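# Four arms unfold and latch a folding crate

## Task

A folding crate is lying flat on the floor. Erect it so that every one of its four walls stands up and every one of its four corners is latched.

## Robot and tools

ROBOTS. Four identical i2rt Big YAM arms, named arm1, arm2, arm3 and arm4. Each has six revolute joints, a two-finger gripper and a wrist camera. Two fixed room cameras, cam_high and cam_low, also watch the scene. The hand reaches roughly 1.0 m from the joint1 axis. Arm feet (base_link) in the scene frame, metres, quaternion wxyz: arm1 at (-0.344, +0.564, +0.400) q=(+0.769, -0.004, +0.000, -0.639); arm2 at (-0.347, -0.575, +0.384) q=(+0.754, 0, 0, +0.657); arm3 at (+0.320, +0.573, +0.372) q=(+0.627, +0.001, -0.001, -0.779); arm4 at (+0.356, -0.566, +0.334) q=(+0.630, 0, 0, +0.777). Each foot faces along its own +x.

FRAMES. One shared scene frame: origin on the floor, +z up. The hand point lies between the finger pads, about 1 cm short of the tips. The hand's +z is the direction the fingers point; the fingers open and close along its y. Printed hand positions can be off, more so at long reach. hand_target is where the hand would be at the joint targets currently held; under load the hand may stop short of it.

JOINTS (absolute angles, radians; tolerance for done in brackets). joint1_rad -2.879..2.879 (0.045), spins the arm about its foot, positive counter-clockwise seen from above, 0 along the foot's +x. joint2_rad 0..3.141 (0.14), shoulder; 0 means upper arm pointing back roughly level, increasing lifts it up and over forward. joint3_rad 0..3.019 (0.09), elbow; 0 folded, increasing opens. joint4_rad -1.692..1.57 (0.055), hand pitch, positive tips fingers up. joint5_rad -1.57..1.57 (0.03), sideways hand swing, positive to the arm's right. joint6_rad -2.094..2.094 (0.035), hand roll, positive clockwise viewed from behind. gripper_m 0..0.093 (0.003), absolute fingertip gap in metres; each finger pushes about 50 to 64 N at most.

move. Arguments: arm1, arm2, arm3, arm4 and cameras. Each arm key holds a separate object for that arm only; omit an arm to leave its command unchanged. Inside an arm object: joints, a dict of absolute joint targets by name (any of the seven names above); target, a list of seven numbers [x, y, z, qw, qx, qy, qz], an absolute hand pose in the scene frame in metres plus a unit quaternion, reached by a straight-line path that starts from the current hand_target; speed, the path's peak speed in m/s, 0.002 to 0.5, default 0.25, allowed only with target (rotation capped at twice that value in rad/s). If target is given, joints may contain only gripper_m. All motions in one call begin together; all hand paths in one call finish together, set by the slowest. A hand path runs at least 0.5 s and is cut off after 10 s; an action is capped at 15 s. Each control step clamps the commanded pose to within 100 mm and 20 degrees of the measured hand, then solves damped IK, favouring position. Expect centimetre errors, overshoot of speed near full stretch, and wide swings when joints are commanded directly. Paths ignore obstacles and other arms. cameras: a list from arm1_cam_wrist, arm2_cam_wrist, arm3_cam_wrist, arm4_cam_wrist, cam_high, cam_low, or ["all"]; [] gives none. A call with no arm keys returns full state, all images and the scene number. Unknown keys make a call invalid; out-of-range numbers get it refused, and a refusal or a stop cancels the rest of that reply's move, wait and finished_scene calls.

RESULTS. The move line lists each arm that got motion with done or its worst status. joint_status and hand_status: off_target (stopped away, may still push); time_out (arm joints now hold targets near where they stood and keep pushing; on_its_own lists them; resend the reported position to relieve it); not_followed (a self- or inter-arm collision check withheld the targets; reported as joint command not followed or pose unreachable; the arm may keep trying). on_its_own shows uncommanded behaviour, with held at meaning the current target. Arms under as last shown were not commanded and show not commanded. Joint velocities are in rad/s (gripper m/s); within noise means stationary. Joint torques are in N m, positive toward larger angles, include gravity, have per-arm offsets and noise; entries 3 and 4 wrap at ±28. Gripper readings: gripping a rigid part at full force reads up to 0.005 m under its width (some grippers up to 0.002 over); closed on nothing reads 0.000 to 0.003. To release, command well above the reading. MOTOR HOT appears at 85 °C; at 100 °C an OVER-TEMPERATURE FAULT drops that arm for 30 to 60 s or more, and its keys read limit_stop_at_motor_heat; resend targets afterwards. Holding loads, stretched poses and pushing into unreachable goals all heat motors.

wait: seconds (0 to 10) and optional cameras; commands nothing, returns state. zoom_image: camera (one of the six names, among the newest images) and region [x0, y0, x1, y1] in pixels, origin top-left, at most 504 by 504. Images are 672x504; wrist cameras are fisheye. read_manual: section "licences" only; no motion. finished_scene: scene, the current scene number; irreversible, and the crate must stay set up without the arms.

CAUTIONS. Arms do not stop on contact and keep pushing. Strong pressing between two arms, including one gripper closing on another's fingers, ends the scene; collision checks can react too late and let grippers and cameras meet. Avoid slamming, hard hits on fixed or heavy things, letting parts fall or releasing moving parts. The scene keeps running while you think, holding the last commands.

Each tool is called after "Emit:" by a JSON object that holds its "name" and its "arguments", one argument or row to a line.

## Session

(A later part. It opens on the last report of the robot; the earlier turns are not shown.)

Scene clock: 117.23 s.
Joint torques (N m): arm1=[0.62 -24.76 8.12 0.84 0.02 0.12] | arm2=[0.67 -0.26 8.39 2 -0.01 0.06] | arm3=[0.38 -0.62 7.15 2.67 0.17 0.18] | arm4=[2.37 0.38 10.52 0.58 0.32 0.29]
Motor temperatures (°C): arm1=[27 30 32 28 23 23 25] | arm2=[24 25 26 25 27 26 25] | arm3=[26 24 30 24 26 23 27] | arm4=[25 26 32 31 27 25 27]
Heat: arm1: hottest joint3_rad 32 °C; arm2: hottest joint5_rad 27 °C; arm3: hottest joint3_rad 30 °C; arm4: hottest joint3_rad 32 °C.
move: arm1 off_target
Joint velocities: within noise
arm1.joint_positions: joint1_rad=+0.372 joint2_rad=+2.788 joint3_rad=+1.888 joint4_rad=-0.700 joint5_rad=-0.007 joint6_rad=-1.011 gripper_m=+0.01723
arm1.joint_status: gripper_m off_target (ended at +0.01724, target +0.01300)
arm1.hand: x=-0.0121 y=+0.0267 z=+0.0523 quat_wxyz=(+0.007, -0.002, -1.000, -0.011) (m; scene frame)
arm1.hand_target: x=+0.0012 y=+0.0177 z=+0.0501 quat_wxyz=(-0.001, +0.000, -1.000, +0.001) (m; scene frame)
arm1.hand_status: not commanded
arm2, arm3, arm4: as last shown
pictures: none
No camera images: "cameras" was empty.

Emit:
{"name": "move", "arguments": {
  "arm1": {"target": [0.001, 0.028, 0.109, 0, 0, 1, 0], "speed": 0.06},
  "cameras": ["arm1_cam_wrist", "cam_low", "cam_high"]
}}

Scene clock: 126.87 s.
Joint torques (N m): arm1=[0.79 -30.97 4.27 -0.72 -0.2 0.19] | arm2=[0.67 -0.15 8.39 1.98 -0.01 0.07] | arm3=[0.85 -0.62 7.12 2.54 0.21 0.16] | arm4=[2.37 0.38 10.52 0.59 0.32 0.29]
Motor temperatures (°C): arm1=[27 30 32 28 23 23 25] | arm2=[24 25 26 25 27 26 25] | arm3=[26 24 30 24 26 23 27] | arm4=[25 26 33 31 27 25 26]
Heat: arm1: hottest joint3_rad 32 °C; arm2: hottest joint5_rad 27 °C; arm3: hottest joint3_rad 30 °C; arm4: hottest joint3_rad 33 °C.
move: arm1 off_target
Joint velocities: within noise
arm1.joint_positions: joint1_rad=+0.373 joint2_rad=+2.717 joint3_rad=+1.815 joint4_rad=-0.673 joint5_rad=-0.001 joint6_rad=-1.009 gripper_m=+0.01712
arm1.joint_status: not commanded
arm1.hand: x=-0.0125 y=+0.0276 z=+0.0780 quat_wxyz=(+0.004, -0.002, -1.000, +0.000) (m; scene frame)
arm1.hand_target: x=+0.0003 y=+0.0249 z=+0.1069 quat_wxyz=(-0.002, -0.002, -1.000, +0.003) (m; scene frame)
arm1.hand_status: off_target (0.034 m and 0.5 deg from the pose sent, 0.058 m and 1.5 deg at the start)
arm2.joint_positions: joint1_rad=-0.241 joint2_rad=+0.416 joint3_rad=+0.530 joint4_rad=-0.959 joint5_rad=-0.263 joint6_rad=-0.283 gripper_m=+0.09397
arm2.joint_status: not commanded
arm2.hand: x=-0.2989 y=-0.3328 z=+0.5921 quat_wxyz=(-0.262, +0.658, -0.654, -0.265) (m; scene frame)
arm2.hand_target: x=-0.2991 y=-0.3291 z=+0.6006 quat_wxyz=(-0.275, +0.655, -0.649, -0.272) (m; scene frame)
arm2.hand_status: not commanded
arm3.joint_positions: joint1_rad=+0.052 joint2_rad=+0.389 joint3_rad=+0.578 joint4_rad=-0.986 joint5_rad=-0.112 joint6_rad=-0.132 gripper_m=+0.09396
arm3.joint_status: not commanded
arm3.hand: x=+0.2986 y=+0.3288 z=+0.6034 quat_wxyz=(-0.267, -0.650, -0.658, +0.271) (m; scene frame)
arm3.hand_target: x=+0.3010 y=+0.3282 z=+0.6004 quat_wxyz=(-0.272, -0.647, -0.657, +0.274) (m; scene frame)
arm3.hand_status: not commanded
arm4: as last shown
pictures: arm1_cam_wrist, cam_high, cam_low

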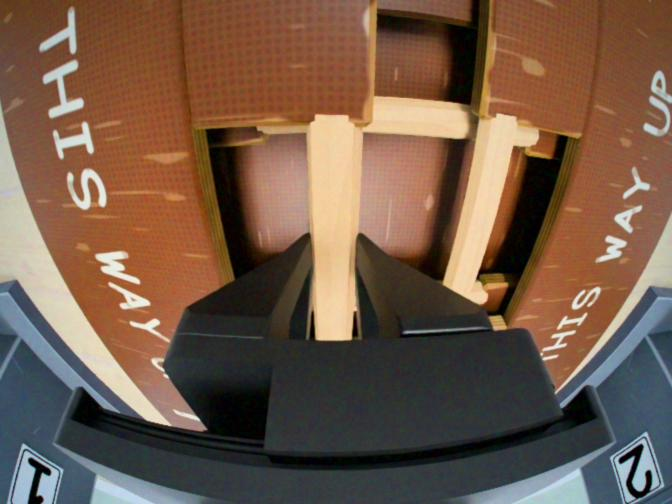

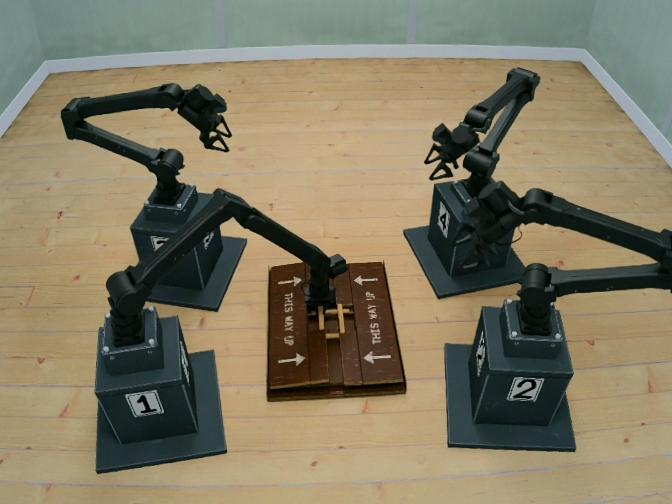

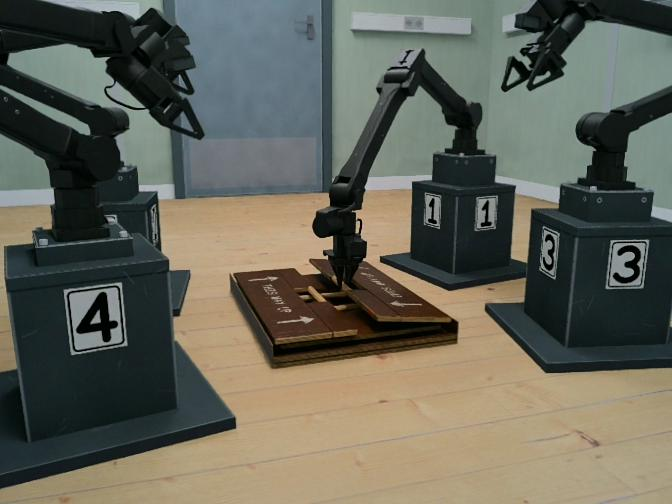

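Emit:
{"name": "move", "arguments": {
  "arm1": {"target": [0.001, 0.040, 0.165, 0, 0, 1, 0], "speed": 0.08}
}}

Emit:
{"name": "move", "arguments": {
  "arm1": {"target": [0.001, 0.067, 0.210, 0, 0, 1, 0], "speed": 0.08},
  "cameras": ["arm1_cam_wrist", "cam_low", "cam_high"]
}}

Scene clock: 130.00 s.
Joint torques (N m): arm1=[0.62 -29.86 4.67 -1.07 -0.25 0.18] | arm2=[0.67 -0.15 8.4 1.99 -0.01 0.06] | arm3=[0.32 -0.91 7.19 2.54 0.22 0.15] | arm4=[2.37 0.38 10.52 0.59 0.32 0.3]
Motor temperatures (°C): arm1=[27 31 32 28 23 23 25] | arm2=[24 25 26 25 27 26 25] | arm3=[26 24 30 24 26 23 27] | arm4=[25 26 33 31 27 25 26]
Heat: arm1: hottest joint3_rad 32 °C; arm2: hottest joint5_rad 27 °C; arm3: hottest joint3_rad 30 °C; arm4: hottest joint3_rad 33 °C.
move: arm1 off_target
Joint velocities: within noise
arm1.joint_positions: joint1_rad=+0.382 joint2_rad=+2.585 joint3_rad=+1.707 joint4_rad=-0.706 joint5_rad=-0.001 joint6_rad=-1.000 gripper_m=+0.01649
arm1.joint_status: not commanded
arm1.hand: x=-0.0127 y=+0.0396 z=+0.1321 quat_wxyz=(+0.006, -0.002, -1.000, -0.003) (m; scene frame)
arm1.hand_target: x=-0.0007 y=+0.0382 z=+0.1634 quat_wxyz=(+0.000, -0.002, -1.000, +0.000) (m; scene frame)
arm1.hand_status: off_target (0.036 m and 0.8 deg from the pose sent, 0.089 m and 0.5 deg at the start)
arm2, arm3, arm4: as last shown
pictures: none

Scene clock: 131.30 s.
Joint torques (N m): arm1=[0.62 -29.63 4.68 -1.11 -0.3 0.23] | arm2=[0.67 -0.21 8.4 1.99 -0.01 0.07] | arm3=[0.67 -1.14 7.23 2.67 0.16 0.15] | arm4=[2.37 0.38 10.52 0.58 0.32 0.3]
Motor temperatures (°C): arm1=[27 31 32 28 23 23 25] | arm2=[24 25 26 25 27 26 25] | arm3=[26 24 30 24 26 23 27] | arm4=[25 26 33 31 27 25 26]
Heat: arm1: hottest joint3_rad 32 °C; arm2: hottest joint5_rad 27 °C; arm3: hottest joint3_rad 30 °C; arm4: hottest joint3_rad 33 °C.
move: arm1 off_target
Joint velocities: within noise
arm1.joint_positions: joint1_rad=+0.405 joint2_rad=+2.456 joint3_rad=+1.580 joint4_rad=-0.709 joint5_rad=+0.000 joint6_rad=-0.978 gripper_m=+0.01630
arm1.joint_status: not commanded
arm1.hand: x=-0.0125 y=+0.0651 z=+0.1771 quat_wxyz=(+0.007, -0.001, -1.000, -0.003) (m; scene frame)
arm1.hand_target: x=-0.0004 y=+0.0657 z=+0.2083 quat_wxyz=(+0.000, -0.001, -1.000, +0.000) (m; scene frame)
arm1.hand_status: off_target (0.036 m and 0.9 deg from the pose sent, 0.084 m and 0.8 deg at the start)
arm2, arm3: as last shown
arm4.joint_positions: joint1_rad=+0.648 joint2_rad=+0.498 joint3_rad=+0.452 joint4_rad=-0.925 joint5_rad=+0.563 joint6_rad=+0.662 gripper_m=+0.09396
arm4.joint_status: not commanded
arm4.hand: x=+0.2451 y=-0.3463 z=+0.5056 quat_wxyz=(-0.273, +0.656, -0.647, -0.277) (m; scene frame)
arm4.hand_target: x=+0.2463 y=-0.3492 z=+0.5032 quat_wxyz=(-0.271, +0.654, -0.650, -0.277) (m; scene frame)
arm4.hand_status: not commanded
pictures: arm1_cam_wrist, cam_high, cam_low

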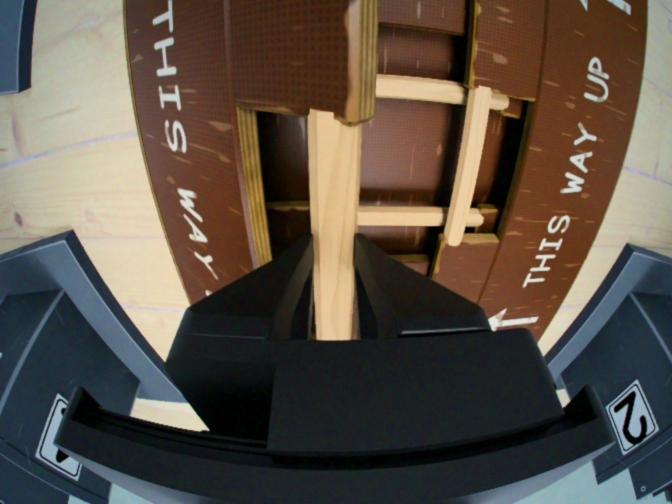

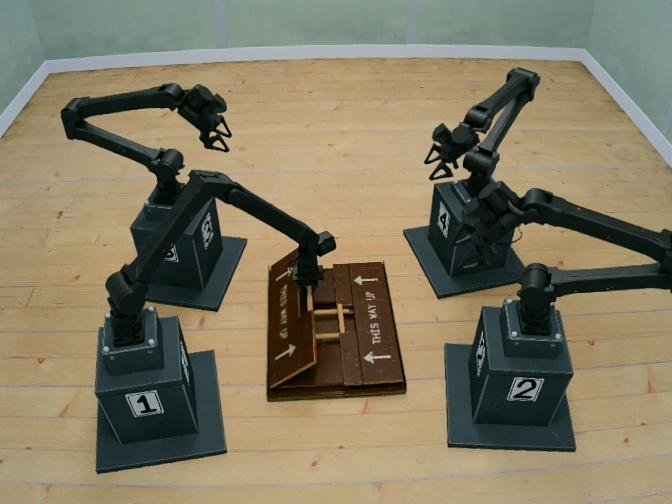

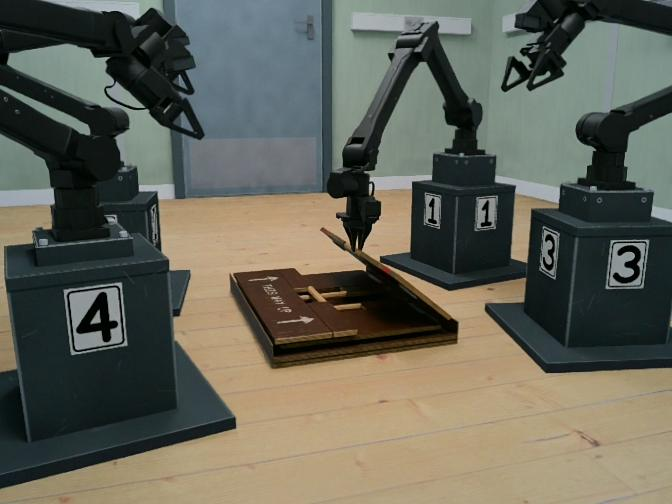

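Emit:
{"name": "move", "arguments": {
  "arm1": {"target": [0.001, 0.107, 0.245, 0, 0, 1, 0], "speed": 0.08}
}}

Emit:
{"name": "move", "arguments": {
  "arm1": {"target": [0.001, 0.150, 0.260, 0, 0, 1, 0], "speed": 0.08},
  "cameras": ["arm1_cam_wrist", "cam_low", "cam_high"]
}}

Scene clock: 134.77 s.
Joint torques (N m): arm1=[1.14 -27.87 5.03 -0.21 -0.28 0.22] | arm2=[0.67 -0.15 8.39 2 -0.01 0.07] | arm3=[0.67 -0.62 7.24 2.63 0.2 0.17] | arm4=[2.37 0.38 10.52 0.58 0.32 0.29]
Motor temperatures (°C): arm1=[27 31 32 28 23 23 25] | arm2=[24 25 27 25 27 26 25] | arm3=[26 24 30 24 26 23 27] | arm4=[25 26 33 30 27 25 26]
Heat: arm1: hottest joint3_rad 32 °C; arm2: hottest joint3_rad 27 °C; arm3: hottest joint3_rad 30 °C; arm4: hottest joint3_rad 33 °C.
move: arm1 off_target
Joint velocities: within noise
arm1.joint_positions: joint1_rad=+0.444 joint2_rad=+2.320 joint3_rad=+1.439 joint4_rad=-0.716 joint5_rad=-0.001 joint6_rad=-0.939 gripper_m=+0.01450
arm1.joint_status: not commanded
arm1.hand: x=-0.0126 y=+0.1054 z=+0.2198 quat_wxyz=(+0.010, -0.002, -1.000, -0.008) (m; scene frame)
arm1.hand_target: x=+0.0014 y=+0.1060 z=+0.2451 quat_wxyz=(-0.001, +0.000, -1.000, +0.000) (m; scene frame)
arm1.hand_status: off_target (0.029 m and 1.5 deg from the pose sent, 0.081 m and 0.9 deg at the start)
arm2, arm3, arm4: as last shown
pictures: none

Scene clock: 136.13 s.
Joint torques (N m): arm1=[0.38 -22.24 4.79 0.46 0.08 0.22] | arm2=[0.67 -0.26 8.39 1.98 -0.01 0.07] | arm3=[0.44 -0.67 7.15 2.66 0.16 0.16] | arm4=[2.37 0.44 10.51 0.58 0.32 0.3]
Motor temperatures (°C): arm1=[27 31 32 28 23 23 25] | arm2=[24 25 27 25 27 26 25] | arm3=[26 24 30 24 26 23 27] | arm4=[25 26 33 30 27 25 26]
Heat: arm1: hottest joint3_rad 32 °C; arm2: hottest joint3_rad 27 °C; arm3: hottest joint3_rad 30 °C; arm4: hottest joint3_rad 33 °C.
move: arm1 done
Joint velocities: within noise
arm1.joint_positions: joint1_rad=+0.517 joint2_rad=+2.188 joint3_rad=+1.313 joint4_rad=-0.701 joint5_rad=-0.007 joint6_rad=-0.900 gripper_m=+0.01296
arm1.joint_status: not commanded
arm1.hand: x=+0.0044 y=+0.1518 z=+0.2593 quat_wxyz=(+0.002, +0.016, -1.000, -0.001) (m; scene frame)
arm1.hand_target: x=+0.0036 y=+0.1540 z=+0.2598 quat_wxyz=(+0.003, +0.009, -1.000, -0.003) (m; scene frame)
arm1.hand_status: done (0.004 m and 1.8 deg from the pose sent, 0.062 m and 1.5 deg at the start)
arm2, arm3, arm4: as last shown
pictures: arm1_cam_wrist, cam_high, cam_low

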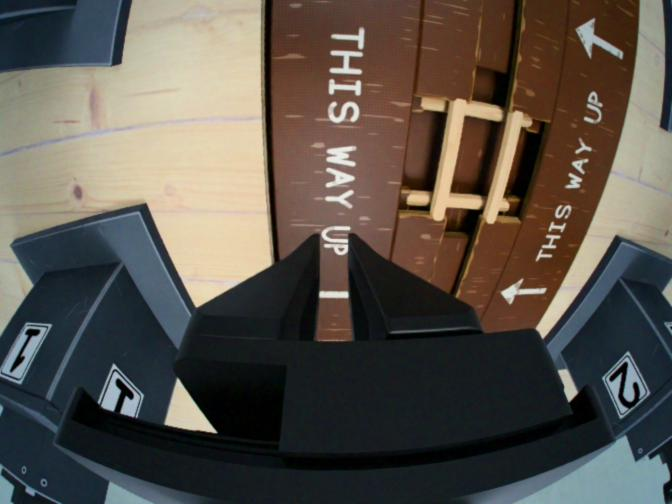

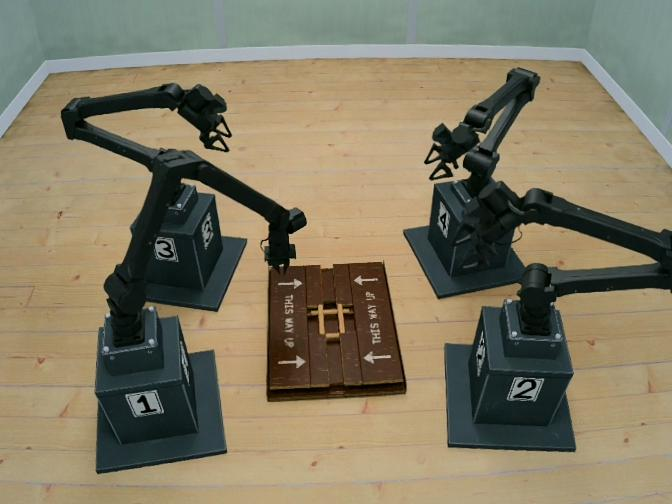

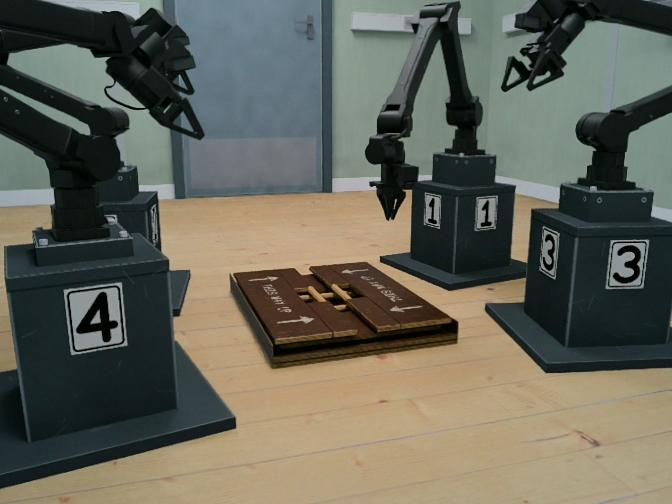

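Emit:
{"name": "move", "arguments": {
  "arm1": {"target": [0.0, 0.016, 0.13, 0, 0, 1, 0], "speed": 0.25, "joints": {"gripper_m": 0.04}},
  "cameras": ["arm1_cam_wrist", "cam_high"]
}}

Emit:
{"name": "zoom_image", "arguments": {
  "camera": "cam_high",
  "region": [240, 240, 430, 420]
}}

Scene clock: 151.47 s.
Joint torques (N m): arm1=[-0.38 -24.88 8.39 0.23 0.02 -0.04] | arm2=[0.67 -0.09 8.42 1.99 -0.01 0.07] | arm3=[0.44 -1.14 7.09 2.8 0.15 0.16] | arm4=[2.37 0.38 10.52 0.58 0.32 0.3]
Motor temperatures (°C): arm1=[27 32 32 28 23 23 25] | arm2=[24 25 27 25 27 26 25] | arm3=[26 24 30 24 26 23 27] | arm4=[25 26 33 30 27 25 26]
Heat: arm1: hottest joint2_rad 32 °C; arm2: hottest joint3_rad 27 °C; arm3: hottest joint3_rad 30 °C; arm4: hottest joint3_rad 33 °C.
move: arm1 off_target
Joint velocities: within noise
arm1.joint_positions: joint1_rad=+0.381 joint2_rad=+2.614 joint3_rad=+1.772 joint4_rad=-0.744 joint5_rad=-0.009 joint6_rad=-0.985 gripper_m=+0.03994
arm1.joint_status: all done
arm1.hand: x=-0.0052 y=+0.0285 z=+0.1304 quat_wxyz=(+0.003, -0.010, -1.000, -0.006) (m; scene frame)
arm1.hand_target: x=+0.0007 y=+0.0176 z=+0.1299 quat_wxyz=(-0.001, -0.004, -1.000, +0.000) (m; scene frame)
arm1.hand_status: off_target (0.014 m and 1.4 deg from the pose sent, 0.188 m and 1.8 deg at the start)
arm2, arm3, arm4: as last shown
pictures: arm1_cam_wrist, cam_high

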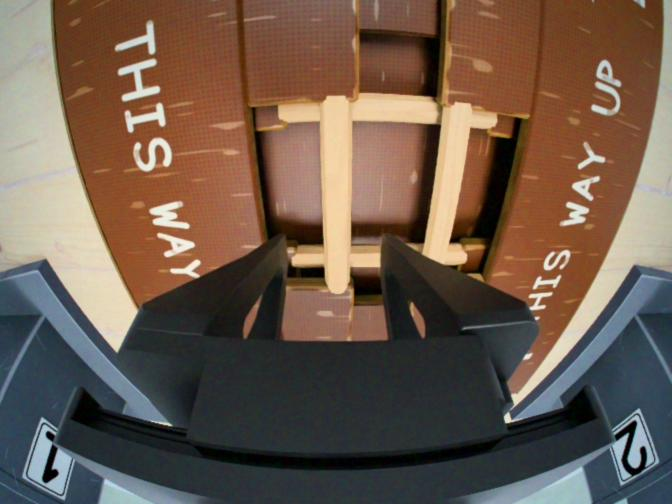

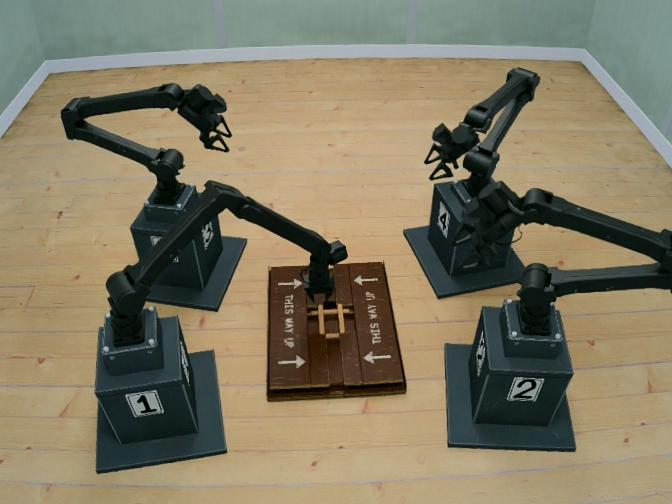

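Scaled by 2.653 from the camera's 672x504 image, which has a finer 960x720 frame.

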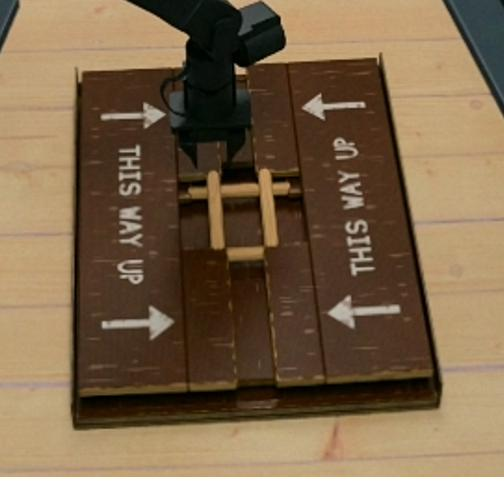

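Emit:
{"name": "move", "arguments": {
  "arm1": {"target": [-0.006, 0.018, 0.065, 0, 0, 1, 0], "speed": 0.15, "joints": {"gripper_m": 0.036}}
}}

Emit:
{"name": "move", "arguments": {
  "arm1": {"target": [-0.006, 0.018, 0.040, 0, 0, 1, 0], "speed": 0.06, "joints": {"gripper_m": 0.036}},
  "cameras": ["arm1_cam_wrist", "cam_low"]
}}

Emit:
{"name": "zoom_image", "arguments": {
  "camera": "cam_low",
  "region": [290, 200, 400, 320]
}}

Scene clock: 155.73 s.
Joint torques (N m): arm1=[-1.08 -24.53 7.71 0.88 0.05 -0.04] | arm2=[0.62 -0.15 8.4 1.99 -0.01 0.07] | arm3=[0.32 -1.08 7.13 2.69 0.18 0.19] | arm4=[2.37 0.38 10.51 0.58 0.32 0.29]
Motor temperatures (°C): arm1=[27 32 32 28 23 23 25] | arm2=[24 25 27 25 27 26 25] | arm3=[26 24 30 24 26 23 27] | arm4=[25 26 33 30 27 25 26]
Heat: arm1: hottest joint2_rad 32 °C; arm2: hottest joint3_rad 27 °C; arm3: hottest joint3_rad 30 °C; arm4: hottest joint3_rad 33 °C.
move: arm1 off_target
Joint velocities: within noise
arm1.joint_positions: joint1_rad=+0.381 joint2_rad=+2.743 joint3_rad=+1.844 joint4_rad=-0.695 joint5_rad=-0.007 joint6_rad=-0.997 gripper_m=+0.03606
arm1.joint_status: all done
arm1.hand: x=-0.0082 y=+0.0318 z=+0.0690 quat_wxyz=(+0.006, -0.004, -1.000, -0.009) (m; scene frame)
arm1.hand_target: x=-0.0065 y=+0.0191 z=+0.0652 quat_wxyz=(+0.000, -0.001, -1.000, +0.000) (m; scene frame)
arm1.hand_status: off_target (0.015 m and 1.3 deg from the pose sent, 0.066 m and 1.4 deg at the start)
arm2, arm3, arm4: as last shown
pictures: none

Scene clock: 156.93 s.
Joint torques (N m): arm1=[-0.97 -25.17 7.84 0.85 0.05 -0.03] | arm2=[0.67 -0.15 8.38 1.98 -0.01 0.07] | arm3=[0.21 -1.08 7.13 2.62 0.2 0.16] | arm4=[2.37 0.38 10.51 0.58 0.32 0.3]
Motor temperatures (°C): arm1=[27 32 32 28 23 23 25] | arm2=[24 25 27 25 27 26 25] | arm3=[26 24 30 24 26 23 27] | arm4=[25 26 33 30 27 25 26]
Heat: arm1: hottest joint2_rad 32 °C; arm2: hottest joint3_rad 27 °C; arm3: hottest joint3_rad 30 °C; arm4: hottest joint3_rad 33 °C.
move: arm1 off_target
Joint velocities: within noise
arm1.joint_positions: joint1_rad=+0.381 joint2_rad=+2.804 joint3_rad=+1.888 joint4_rad=-0.684 joint5_rad=-0.007 joint6_rad=-0.998 gripper_m=+0.03606
arm1.joint_status: all done
arm1.hand: x=-0.0095 y=+0.0335 z=+0.0419 quat_wxyz=(+0.008, -0.003, -1.000, -0.011) (m; scene frame)
arm1.hand_target: x=-0.0063 y=+0.0186 z=+0.0402 quat_wxyz=(+0.000, +0.000, -1.000, +0.000) (m; scene frame)
arm1.hand_status: off_target (0.016 m and 1.6 deg from the pose sent, 0.032 m and 1.3 deg at the start)
arm2, arm3, arm4: as last shown
pictures: arm1_cam_wrist, cam_low

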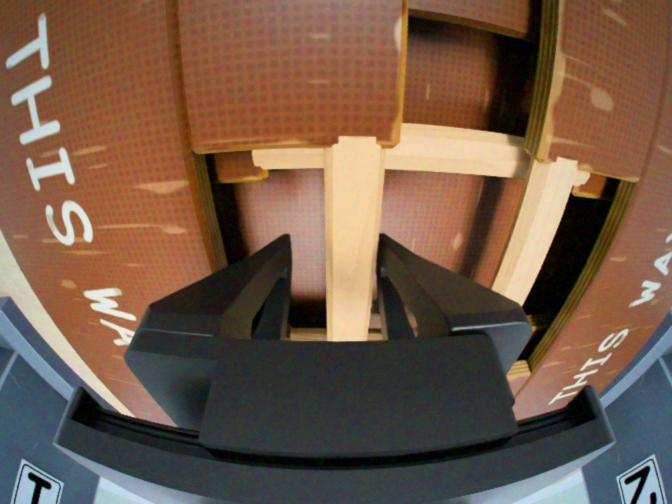

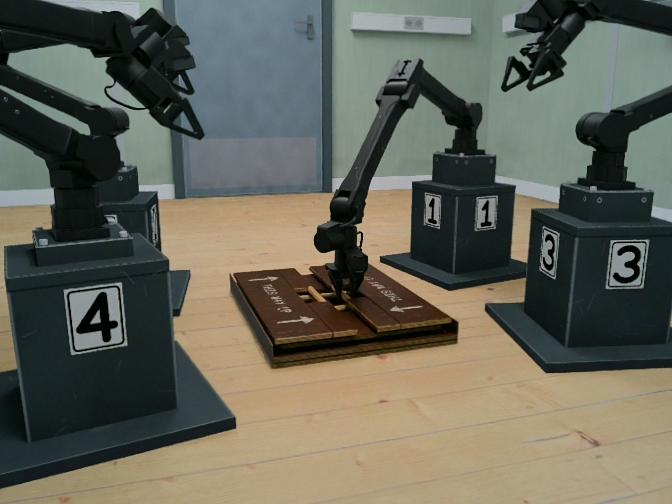

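Scaled by 4.200 from the camera's 672x504 image, which has a finer 960x720 frame.

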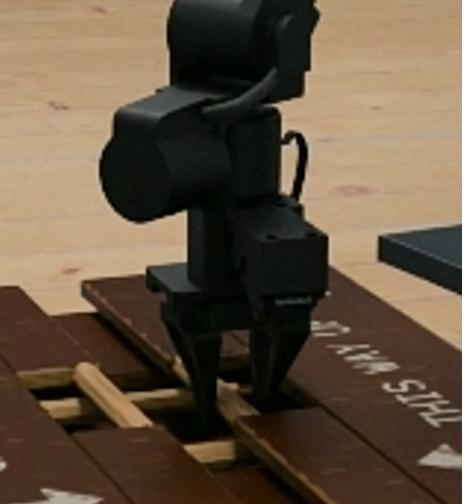

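Emit:
{"name": "move", "arguments": {
  "arm1": {"target": [-0.006, 0.0105, 0.037, 0, 0, 1, 0], "speed": 0.05, "joints": {"gripper_m": 0.036}},
  "cameras": ["arm1_cam_wrist"]
}}

Emit:
{"name": "zoom_image", "arguments": {
  "camera": "arm1_cam_wrist",
  "region": [200, 130, 460, 360]
}}

Scene clock: 159.17 s.
Joint torques (N m): arm1=[-1.08 -25 7.98 0.18 0.02 -0.02] | arm2=[0.67 -0.15 8.4 1.99 -0.01 0.07] | arm3=[-0.09 -0.85 7.15 2.69 0.17 0.13] | arm4=[2.37 0.38 10.51 0.58 0.32 0.29]
Motor temperatures (°C): arm1=[27 33 32 28 23 23 25] | arm2=[24 25 27 25 27 26 25] | arm3=[26 24 30 24 26 23 27] | arm4=[25 26 33 30 27 25 26]
Heat: arm1: hottest joint2_rad 33 °C; arm2: hottest joint3_rad 27 °C; arm3: hottest joint3_rad 30 °C; arm4: hottest joint3_rad 33 °C.
move: arm1 off_target
Joint velocities: within noise
arm1.joint_positions: joint1_rad=+0.376 joint2_rad=+2.821 joint3_rad=+1.925 joint4_rad=-0.687 joint5_rad=-0.007 joint6_rad=-1.005 gripper_m=+0.03606
arm1.joint_status: all done
arm1.hand: x=-0.0061 y=+0.0225 z=+0.0401 quat_wxyz=(+0.003, -0.003, -1.000, -0.004) (m; scene frame)
arm1.hand_target: x=-0.0060 y=+0.0109 z=+0.0372 quat_wxyz=(+0.000, +0.000, -1.000, +0.000) (m; scene frame)
arm1.hand_status: off_target (0.012 m and 0.7 deg from the pose sent, 0.024 m and 1.6 deg at the start)
arm2.joint_positions: joint1_rad=-0.241 joint2_rad=+0.416 joint3_rad=+0.530 joint4_rad=-0.959 joint5_rad=-0.263 joint6_rad=-0.283 gripper_m=+0.09397
arm2.joint_status: not commanded
arm2.hand: x=-0.2989 y=-0.3328 z=+0.5921 quat_wxyz=(-0.262, +0.658, -0.654, -0.265) (m; scene frame)
arm2.hand_target: x=-0.2991 y=-0.3291 z=+0.6006 quat_wxyz=(-0.275, +0.655, -0.649, -0.272) (m; scene frame)
arm2.hand_status: not commanded
arm3.joint_positions: joint1_rad=+0.052 joint2_rad=+0.389 joint3_rad=+0.578 joint4_rad=-0.986 joint5_rad=-0.112 joint6_rad=-0.132 gripper_m=+0.09396
arm3.joint_status: not commanded
arm3.hand: x=+0.2986 y=+0.3288 z=+0.6034 quat_wxyz=(-0.267, -0.650, -0.658, +0.271) (m; scene frame)
arm3.hand_target: x=+0.3010 y=+0.3282 z=+0.6004 quat_wxyz=(-0.272, -0.647, -0.657, +0.274) (m; scene frame)
arm3.hand_status: not commanded
arm4: as last shown
pictures: arm1_cam_wrist

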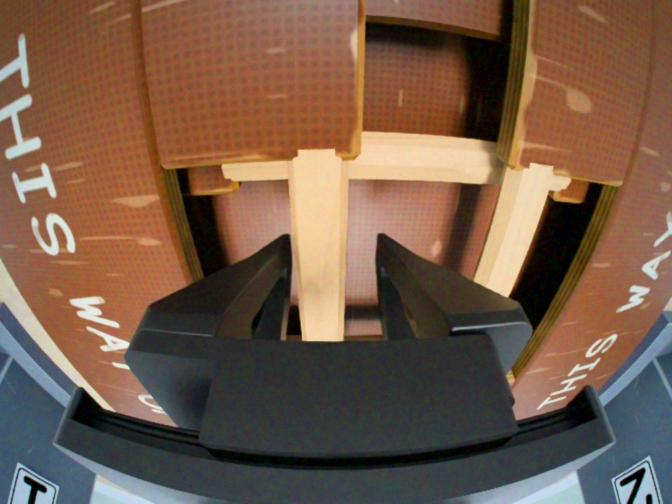

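Scaled by 1.938 from the camera's 672x504 image, which has a finer 960x720 frame.

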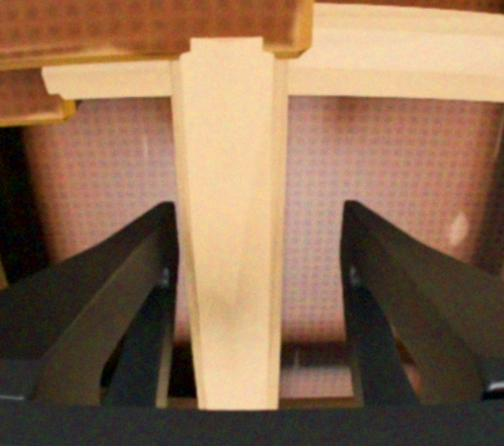

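Emit:
{"name": "move", "arguments": {
  "arm1": {"target": [-0.006, 0.0145, 0.037, 0, 0, 1, 0], "speed": 0.05, "joints": {"gripper_m": 0.036}}
}}

Emit:
{"name": "move", "arguments": {
  "arm1": {"joints": {"gripper_m": 0.016}}
}}

Emit:
{"name": "move", "arguments": {
  "arm1": {"joints": {"gripper_m": 0.009}},
  "cameras": ["arm1_cam_wrist", "cam_low"]
}}

Emit:
{"name": "zoom_image", "arguments": {
  "camera": "arm1_cam_wrist",
  "region": [200, 130, 460, 360]
}}

Scene clock: 161.90 s.
Joint torques (N m): arm1=[-0.38 -25.93 6.86 0.49 0.04 -0.04] | arm2=[0.73 -0.21 8.4 1.99 -0.01 0.07] | arm3=[0.67 -1.08 7.17 2.54 0.21 0.16] | arm4=[2.37 0.38 10.52 0.59 0.32 0.29]
Motor temperatures (°C): arm1=[27 33 32 28 23 23 25] | arm2=[24 25 27 25 27 26 25] | arm3=[26 24 30 24 26 23 27] | arm4=[25 26 33 30 27 25 26]
Heat: arm1: hottest joint2_rad 33 °C; arm2: hottest joint3_rad 27 °C; arm3: hottest joint3_rad 30 °C; arm4: hottest joint3_rad 33 °C.
move: arm1 done
Joint velocities: within noise
arm1.joint_positions: joint1_rad=+0.376 joint2_rad=+2.821 joint3_rad=+1.925 joint4_rad=-0.687 joint5_rad=-0.007 joint6_rad=-1.006 gripper_m=+0.03605
arm1.joint_status: all done
arm1.hand: x=-0.0061 y=+0.0225 z=+0.0401 quat_wxyz=(+0.003, -0.002, -1.000, -0.004) (m; scene frame)
arm1.hand_target: x=-0.0059 y=+0.0145 z=+0.0373 quat_wxyz=(+0.000, +0.001, -1.000, +0.000) (m; scene frame)
arm1.hand_status: done (0.009 m and 0.7 deg from the pose sent, 0.009 m and 0.7 deg at the start)
arm2, arm3, arm4: as last shown
pictures: none

Scene clock: 162.50 s.
Joint torques (N m): arm1=[-0.97 -25.23 6.84 1.01 0.26 -0.02] | arm2=[0.67 -0.21 8.4 1.99 -0.01 0.07] | arm3=[0.73 -0.67 7.25 2.69 0.17 0.14] | arm4=[2.37 0.38 10.52 0.58 0.32 0.29]
Motor temperatures (°C): arm1=[27 33 32 28 23 23 25] | arm2=[24 25 27 25 27 26 25] | arm3=[26 24 30 24 26 23 27] | arm4=[25 26 33 30 27 25 26]
Heat: arm1: hottest joint2_rad 33 °C; arm2: hottest joint3_rad 27 °C; arm3: hottest joint3_rad 30 °C; arm4: hottest joint3_rad 33 °C.
move: arm1 done
Joint velocities: within noise
arm1.joint_positions: joint1_rad=+0.376 joint2_rad=+2.823 joint3_rad=+1.925 joint4_rad=-0.696 joint5_rad=-0.021 joint6_rad=-1.005 gripper_m=+0.01750
arm1.joint_status: all done
arm1.hand: x=-0.0056 y=+0.0263 z=+0.0392 quat_wxyz=(+0.000, -0.003, -1.000, -0.013) (m; scene frame)
arm1.hand_target: x=-0.0049 y=+0.0156 z=+0.0369 quat_wxyz=(-0.004, +0.000, -1.000, -0.002) (m; scene frame)
arm1.hand_status: not commanded
arm2, arm3: as last shown
arm4.joint_positions: joint1_rad=+0.648 joint2_rad=+0.498 joint3_rad=+0.452 joint4_rad=-0.925 joint5_rad=+0.563 joint6_rad=+0.662 gripper_m=+0.09396
arm4.joint_status: not commanded
arm4.hand: x=+0.2451 y=-0.3463 z=+0.5056 quat_wxyz=(-0.273, +0.656, -0.647, -0.277) (m; scene frame)
arm4.hand_target: x=+0.2463 y=-0.3492 z=+0.5032 quat_wxyz=(-0.271, +0.654, -0.650, -0.277) (m; scene frame)
arm4.hand_status: not commanded
pictures: none

Scene clock: 162.90 s.
Joint torques (N m): arm1=[-0.85 -25.35 6.9 0.94 0.24 -0.01] | arm2=[0.62 -0.21 8.4 1.99 -0.01 0.07] | arm3=[0.5 -1.08 7.21 2.66 0.19 0.16] | arm4=[2.37 0.38 10.51 0.58 0.32 0.29]
Motor temperatures (°C): arm1=[27 33 32 28 23 23 25] | arm2=[24 25 27 25 27 26 25] | arm3=[26 24 30 24 26 23 27] | arm4=[25 26 33 30 27 25 26]
Heat: arm1: hottest joint2_rad 33 °C; arm2: hottest joint3_rad 27 °C; arm3: hottest joint3_rad 30 °C; arm4: hottest joint3_rad 33 °C.
move: arm1 off_target
Joint velocities: within noise
arm1.joint_positions: joint1_rad=+0.376 joint2_rad=+2.823 joint3_rad=+1.925 joint4_rad=-0.696 joint5_rad=-0.021 joint6_rad=-1.005 gripper_m=+0.01744
arm1.joint_status: gripper_m off_target (ended at +0.01743, target +0.00900)
arm1.hand: x=-0.0056 y=+0.0263 z=+0.0392 quat_wxyz=(+0.000, -0.003, -1.000, -0.013) (m; scene frame)
arm1.hand_target: x=-0.0049 y=+0.0156 z=+0.0369 quat_wxyz=(-0.004, +0.000, -1.000, -0.002) (m; scene frame)
arm1.hand_status: not commanded
arm2, arm3, arm4: as last shown
pictures: arm1_cam_wrist, cam_low

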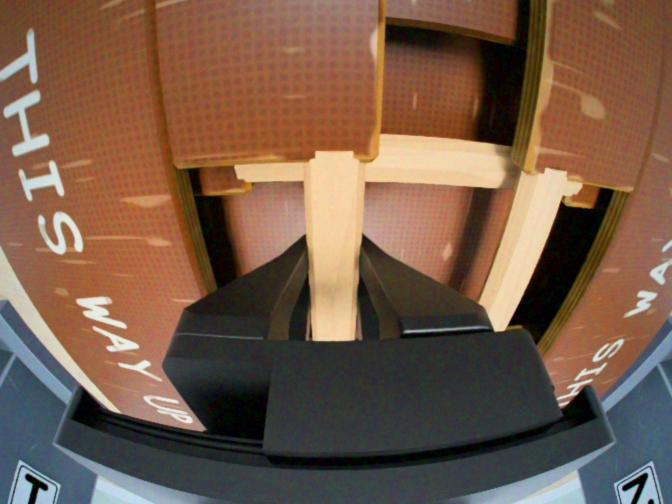

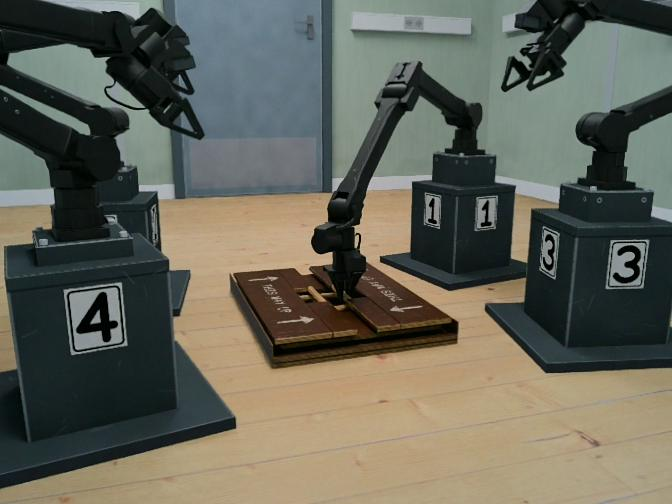

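Scaled by 1.938 from the camera's 672x504 image, which has a finer 960x720 frame.

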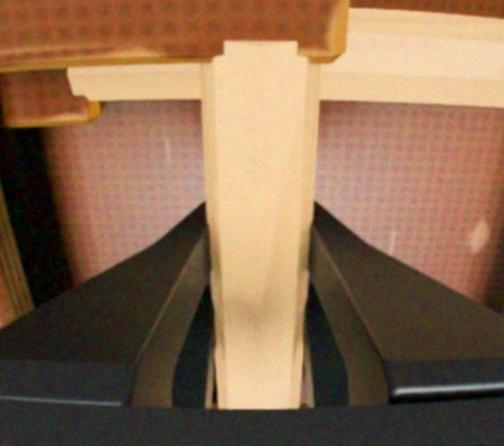

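Emit:
{"name": "move", "arguments": {
  "arm1": {"target": [-0.003, 0.040, 0.1445, 0, 0, 0.9962, 0.0872], "speed": 0.08},
  "cameras": []
}}

Emit:
{"name": "move", "arguments": {
  "arm1": {"target": [-0.003, 0.075, 0.203, 0, 0, 0.9848, 0.1736], "speed": 0.08},
  "cameras": ["arm1_cam_wrist", "cam_low"]
}}

Scene clock: 169.20 s.
Joint torques (N m): arm1=[-1.14 -32.32 4.72 -2.73 -0.77 -0.05] | arm2=[0.67 -0.26 8.4 1.98 -0.01 0.07] | arm3=[0.73 -1.08 7.08 2.73 0.16 0.18] | arm4=[2.32 0.44 10.52 0.58 0.32 0.29]
Motor temperatures (°C): arm1=[27 33 32 28 23 23 25] | arm2=[24 25 27 25 27 26 25] | arm3=[26 24 30 24 26 23 27] | arm4=[25 26 33 30 27 25 26]
Heat: arm1: hottest joint2_rad 33 °C; arm2: hottest joint3_rad 27 °C; arm3: hottest joint3_rad 30 °C; arm4: hottest joint3_rad 33 °C.
move: arm1 off_target
Joint velocities: within noise
arm1.joint_positions: joint1_rad=+0.372 joint2_rad=+2.708 joint3_rad=+1.896 joint4_rad=-0.885 joint5_rad=-0.072 joint6_rad=-1.012 gripper_m=+0.01670
arm1.joint_status: not commanded
arm1.hand: x=-0.0052 y=+0.0377 z=+0.1064 quat_wxyz=(+0.006, -0.004, -0.998, -0.069) (m; scene frame)
arm1.hand_target: x=-0.0045 y=+0.0342 z=+0.1427 quat_wxyz=(+0.001, -0.001, -0.997, -0.080) (m; scene frame)
arm1.hand_status: off_target (0.038 m and 2.2 deg from the pose sent, 0.106 m and 8.6 deg at the start)
arm2, arm3, arm4: as last shown
pictures: none
No camera images: "cameras" was empty.

Scene clock: 171.03 s.
Joint torques (N m): arm1=[-0.26 -31.91 5.08 -2.51 -0.76 -0.1] | arm2=[0.73 -0.21 8.4 1.99 -0.01 0.07] | arm3=[0.67 -0.73 7.17 2.76 0.16 0.15] | arm4=[2.32 0.44 10.52 0.58 0.32 0.3]
Motor temperatures (°C): arm1=[27 34 32 28 23 23 25] | arm2=[24 25 27 25 27 26 25] | arm3=[26 24 30 24 26 23 27] | arm4=[25 26 33 30 27 25 26]
Heat: arm1: hottest joint2_rad 34 °C; arm2: hottest joint3_rad 27 °C; arm3: hottest joint3_rad 30 °C; arm4: hottest joint3_rad 33 °C.
move: arm1 off_target
Joint velocities: within noise
arm1.joint_positions: joint1_rad=+0.373 joint2_rad=+2.619 joint3_rad=+1.876 joint4_rad=-1.123 joint5_rad=-0.171 joint6_rad=-1.031 gripper_m=+0.01688
arm1.joint_status: not commanded
arm1.hand: x=-0.0063 y=+0.0747 z=+0.1684 quat_wxyz=(+0.007, -0.004, -0.986, -0.166) (m; scene frame)
arm1.hand_target: x=-0.0022 y=+0.0751 z=+0.2010 quat_wxyz=(+0.001, +0.001, -0.985, -0.174) (m; scene frame)
arm1.hand_status: off_target (0.035 m and 1.3 deg from the pose sent, 0.104 m and 12.1 deg at the start)
arm2, arm3, arm4: as last shown
pictures: arm1_cam_wrist, cam_low

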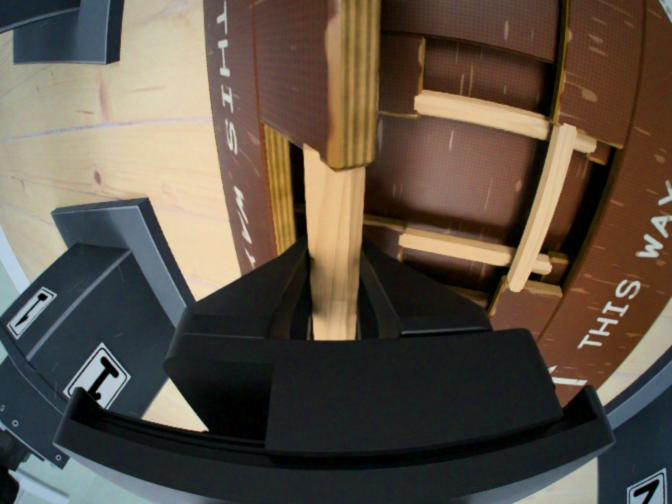

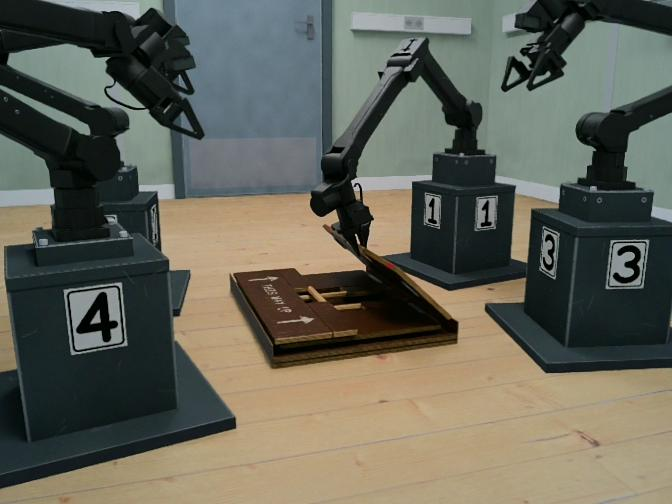

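Emit:
{"name": "move", "arguments": {
  "arm1": {"target": [-0.003, 0.100, 0.226, 0, 0, 0.9744, 0.2250], "speed": 0.08},
  "cameras": []
}}

Emit:
{"name": "move", "arguments": {
  "arm1": {"target": [-0.003, 0.127, 0.242, 0, 0, 0.9613, 0.2756], "speed": 0.08},
  "cameras": ["arm1_cam_wrist", "cam_low"]
}}

Scene clock: 173.13 s.
Joint torques (N m): arm1=[0.56 -31.97 4.51 -3.84 -1.21 -0.04] | arm2=[0.67 -0.21 8.39 1.99 -0.01 0.07] | arm3=[0.38 -1.03 7.17 2.67 0.22 0.17] | arm4=[2.37 0.38 10.51 0.59 0.32 0.29]
Motor temperatures (°C): arm1=[27 34 32 28 23 23 25] | arm2=[24 25 27 25 27 26 25] | arm3=[26 24 30 24 26 23 27] | arm4=[25 26 33 30 27 25 26]
Heat: arm1: hottest joint2_rad 34 °C; arm2: hottest joint3_rad 27 °C; arm3: hottest joint3_rad 30 °C; arm4: hottest joint3_rad 33 °C.
move: arm1 off_target
Joint velocities: within noise
arm1.joint_positions: joint1_rad=+0.375 joint2_rad=+2.602 joint3_rad=+1.871 joint4_rad=-1.198 joint5_rad=-0.216 joint6_rad=-1.043 gripper_m=+0.01670
arm1.joint_status: not commanded
arm1.hand: x=-0.0060 y=+0.0905 z=+0.1842 quat_wxyz=(+0.004, -0.004, -0.979, -0.203) (m; scene frame)
arm1.hand_target: x=-0.0017 y=+0.0990 z=+0.2233 quat_wxyz=(+0.000, +0.001, -0.975, -0.224) (m; scene frame)
arm1.hand_status: off_target (0.043 m and 2.6 deg from the pose sent, 0.063 m and 6.9 deg at the start)
arm2, arm3, arm4: as last shown
pictures: none
No camera images: "cameras" was empty.

Scene clock: 174.33 s.
Joint torques (N m): arm1=[0.91 -31.33 4 -4.42 -1.39 -0.11] | arm2=[0.67 -0.21 8.4 1.98 -0.01 0.07] | arm3=[0.56 -0.79 7.16 2.61 0.19 0.17] | arm4=[2.37 0.38 10.51 0.58 0.32 0.29]
Motor temperatures (°C): arm1=[27 34 32 28 23 23 25] | arm2=[24 25 27 25 27 26 25] | arm3=[26 24 30 24 26 23 27] | arm4=[25 26 33 30 27 25 26]
Heat: arm1: hottest joint2_rad 34 °C; arm2: hottest joint3_rad 27 °C; arm3: hottest joint3_rad 30 °C; arm4: hottest joint3_rad 33 °C.
move: arm1 off_target
Joint velocities: within noise
arm1.joint_positions: joint1_rad=+0.378 joint2_rad=+2.582 joint3_rad=+1.861 joint4_rad=-1.282 joint5_rad=-0.268 joint6_rad=-1.058 gripper_m=+0.01728
arm1.joint_status: not commanded
arm1.hand: x=-0.0058 y=+0.1103 z=+0.2029 quat_wxyz=(+0.000, -0.005, -0.969, -0.247) (m; scene frame)
arm1.hand_target: x=-0.0012 y=+0.1257 z=+0.2403 quat_wxyz=(+0.000, +0.001, -0.962, -0.275) (m; scene frame)
arm1.hand_status: off_target (0.043 m and 3.5 deg from the pose sent, 0.068 m and 8.5 deg at the start)
arm2, arm3, arm4: as last shown
pictures: arm1_cam_wrist, cam_low

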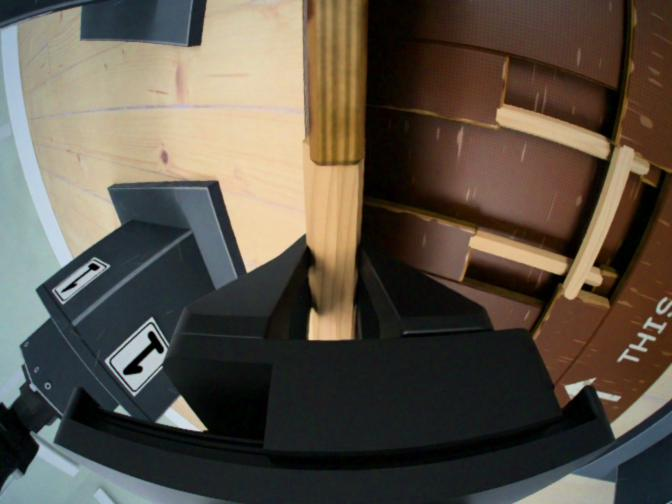

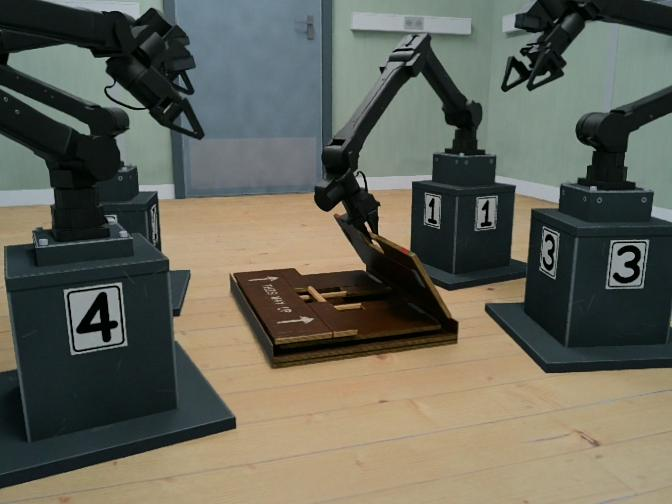

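Emit:
{"name": "move", "arguments": {
  "arm1": {"target": [-0.003, 0.150, 0.256, 0, 0, 0.9537, 0.3007], "speed": 0.08},
  "cameras": []
}}

Emit:
{"name": "move", "arguments": {
  "arm1": {"target": [-0.003, 0.175, 0.264, 0, 0, 0.9469, 0.3214], "speed": 0.08},
  "cameras": ["arm1_cam_wrist", "cam_low"]
}}

Scene clock: 177.37 s.
Joint torques (N m): arm1=[0.32 -29.33 4.27 -3.34 -0.92 -0.1] | arm2=[0.62 -0.21 8.4 2 -0.01 0.07] | arm3=[0.67 -0.67 7.1 2.65 0.2 0.16] | arm4=[2.37 0.38 10.52 0.59 0.32 0.29]
Motor temperatures (°C): arm1=[27 34 32 28 24 23 25] | arm2=[24 25 27 25 27 26 25] | arm3=[26 24 30 24 26 23 27] | arm4=[25 26 33 30 27 25 26]
Heat: arm1: hottest joint2_rad 34 °C; arm2: hottest joint3_rad 27 °C; arm3: hottest joint3_rad 30 °C; arm4: hottest joint3_rad 33 °C.
move: arm1 off_target
Joint velocities: within noise
arm1.joint_positions: joint1_rad=+0.393 joint2_rad=+2.538 joint3_rad=+1.799 joint4_rad=-1.335 joint5_rad=-0.311 joint6_rad=-1.063 gripper_m=+0.01748
arm1.joint_status: not commanded
arm1.hand: x=-0.0063 y=+0.1404 z=+0.2231 quat_wxyz=(+0.001, -0.006, -0.959, -0.285) (m; scene frame)
arm1.hand_target: x=-0.0030 y=+0.1489 z=+0.2547 quat_wxyz=(+0.000, -0.001, -0.954, -0.300) (m; scene frame)
arm1.hand_status: off_target (0.034 m and 2.0 deg from the pose sent, 0.066 m and 6.4 deg at the start)
arm2.joint_positions: joint1_rad=-0.241 joint2_rad=+0.416 joint3_rad=+0.530 joint4_rad=-0.959 joint5_rad=-0.263 joint6_rad=-0.283 gripper_m=+0.09397
arm2.joint_status: not commanded
arm2.hand: x=-0.2989 y=-0.3328 z=+0.5921 quat_wxyz=(-0.262, +0.658, -0.654, -0.265) (m; scene frame)
arm2.hand_target: x=-0.2991 y=-0.3291 z=+0.6006 quat_wxyz=(-0.275, +0.655, -0.649, -0.272) (m; scene frame)
arm2.hand_status: not commanded
arm3.joint_positions: joint1_rad=+0.052 joint2_rad=+0.389 joint3_rad=+0.578 joint4_rad=-0.986 joint5_rad=-0.112 joint6_rad=-0.132 gripper_m=+0.09396
arm3.joint_status: not commanded
arm3.hand: x=+0.2986 y=+0.3288 z=+0.6034 quat_wxyz=(-0.267, -0.650, -0.658, +0.271) (m; scene frame)
arm3.hand_target: x=+0.3010 y=+0.3282 z=+0.6004 quat_wxyz=(-0.272, -0.647, -0.657, +0.274) (m; scene frame)
arm3.hand_status: not commanded
arm4: as last shown
pictures: none
No camera images: "cameras" was empty.

Scene clock: 178.37 s.
Joint torques (N m): arm1=[0.91 -29.45 3.88 -3.28 -0.95 -0.07] | arm2=[0.67 -0.15 8.4 1.99 -0.01 0.06] | arm3=[0.62 -1.26 7.05 2.66 0.18 0.15] | arm4=[2.37 0.38 10.52 0.58 0.32 0.29]
Motor temperatures (°C): arm1=[27 34 32 28 24 23 25] | arm2=[24 25 27 25 27 26 25] | arm3=[26 24 30 24 26 23 27] | arm4=[25 26 33 30 27 25 26]
Heat: arm1: hottest joint2_rad 34 °C; arm2: hottest joint3_rad 27 °C; arm3: hottest joint3_rad 30 °C; arm4: hottest joint3_rad 33 °C.
move: arm1 off_target
Joint velocities: within noise
arm1.joint_positions: joint1_rad=+0.410 joint2_rad=+2.502 joint3_rad=+1.738 joint4_rad=-1.347 joint5_rad=-0.340 joint6_rad=-1.063 gripper_m=+0.01698
arm1.joint_status: not commanded
arm1.hand: x=-0.0063 y=+0.1653 z=+0.2339 quat_wxyz=(+0.002, -0.005, -0.952, -0.307) (m; scene frame)
arm1.hand_target: x=-0.0025 y=+0.1744 z=+0.2629 quat_wxyz=(+0.000, +0.000, -0.947, -0.321) (m; scene frame)
arm1.hand_status: off_target (0.032 m and 1.9 deg from the pose sent, 0.054 m and 4.5 deg at the start)
arm2, arm3, arm4: as last shown
pictures: arm1_cam_wrist, cam_low

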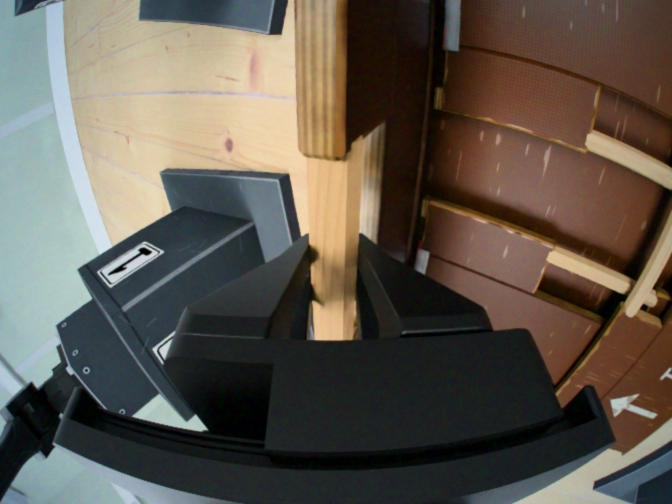

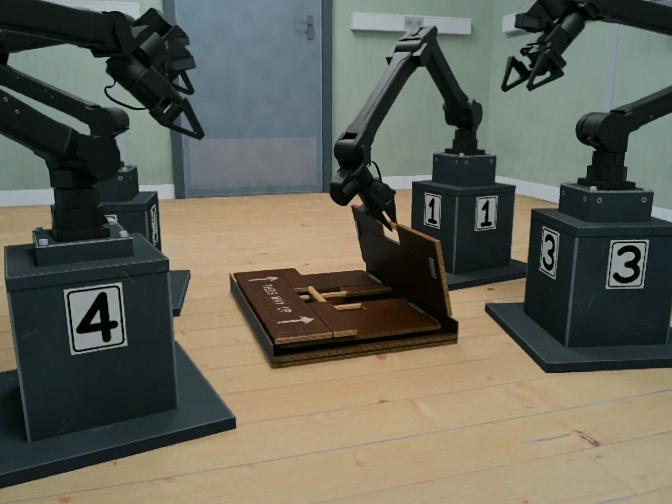

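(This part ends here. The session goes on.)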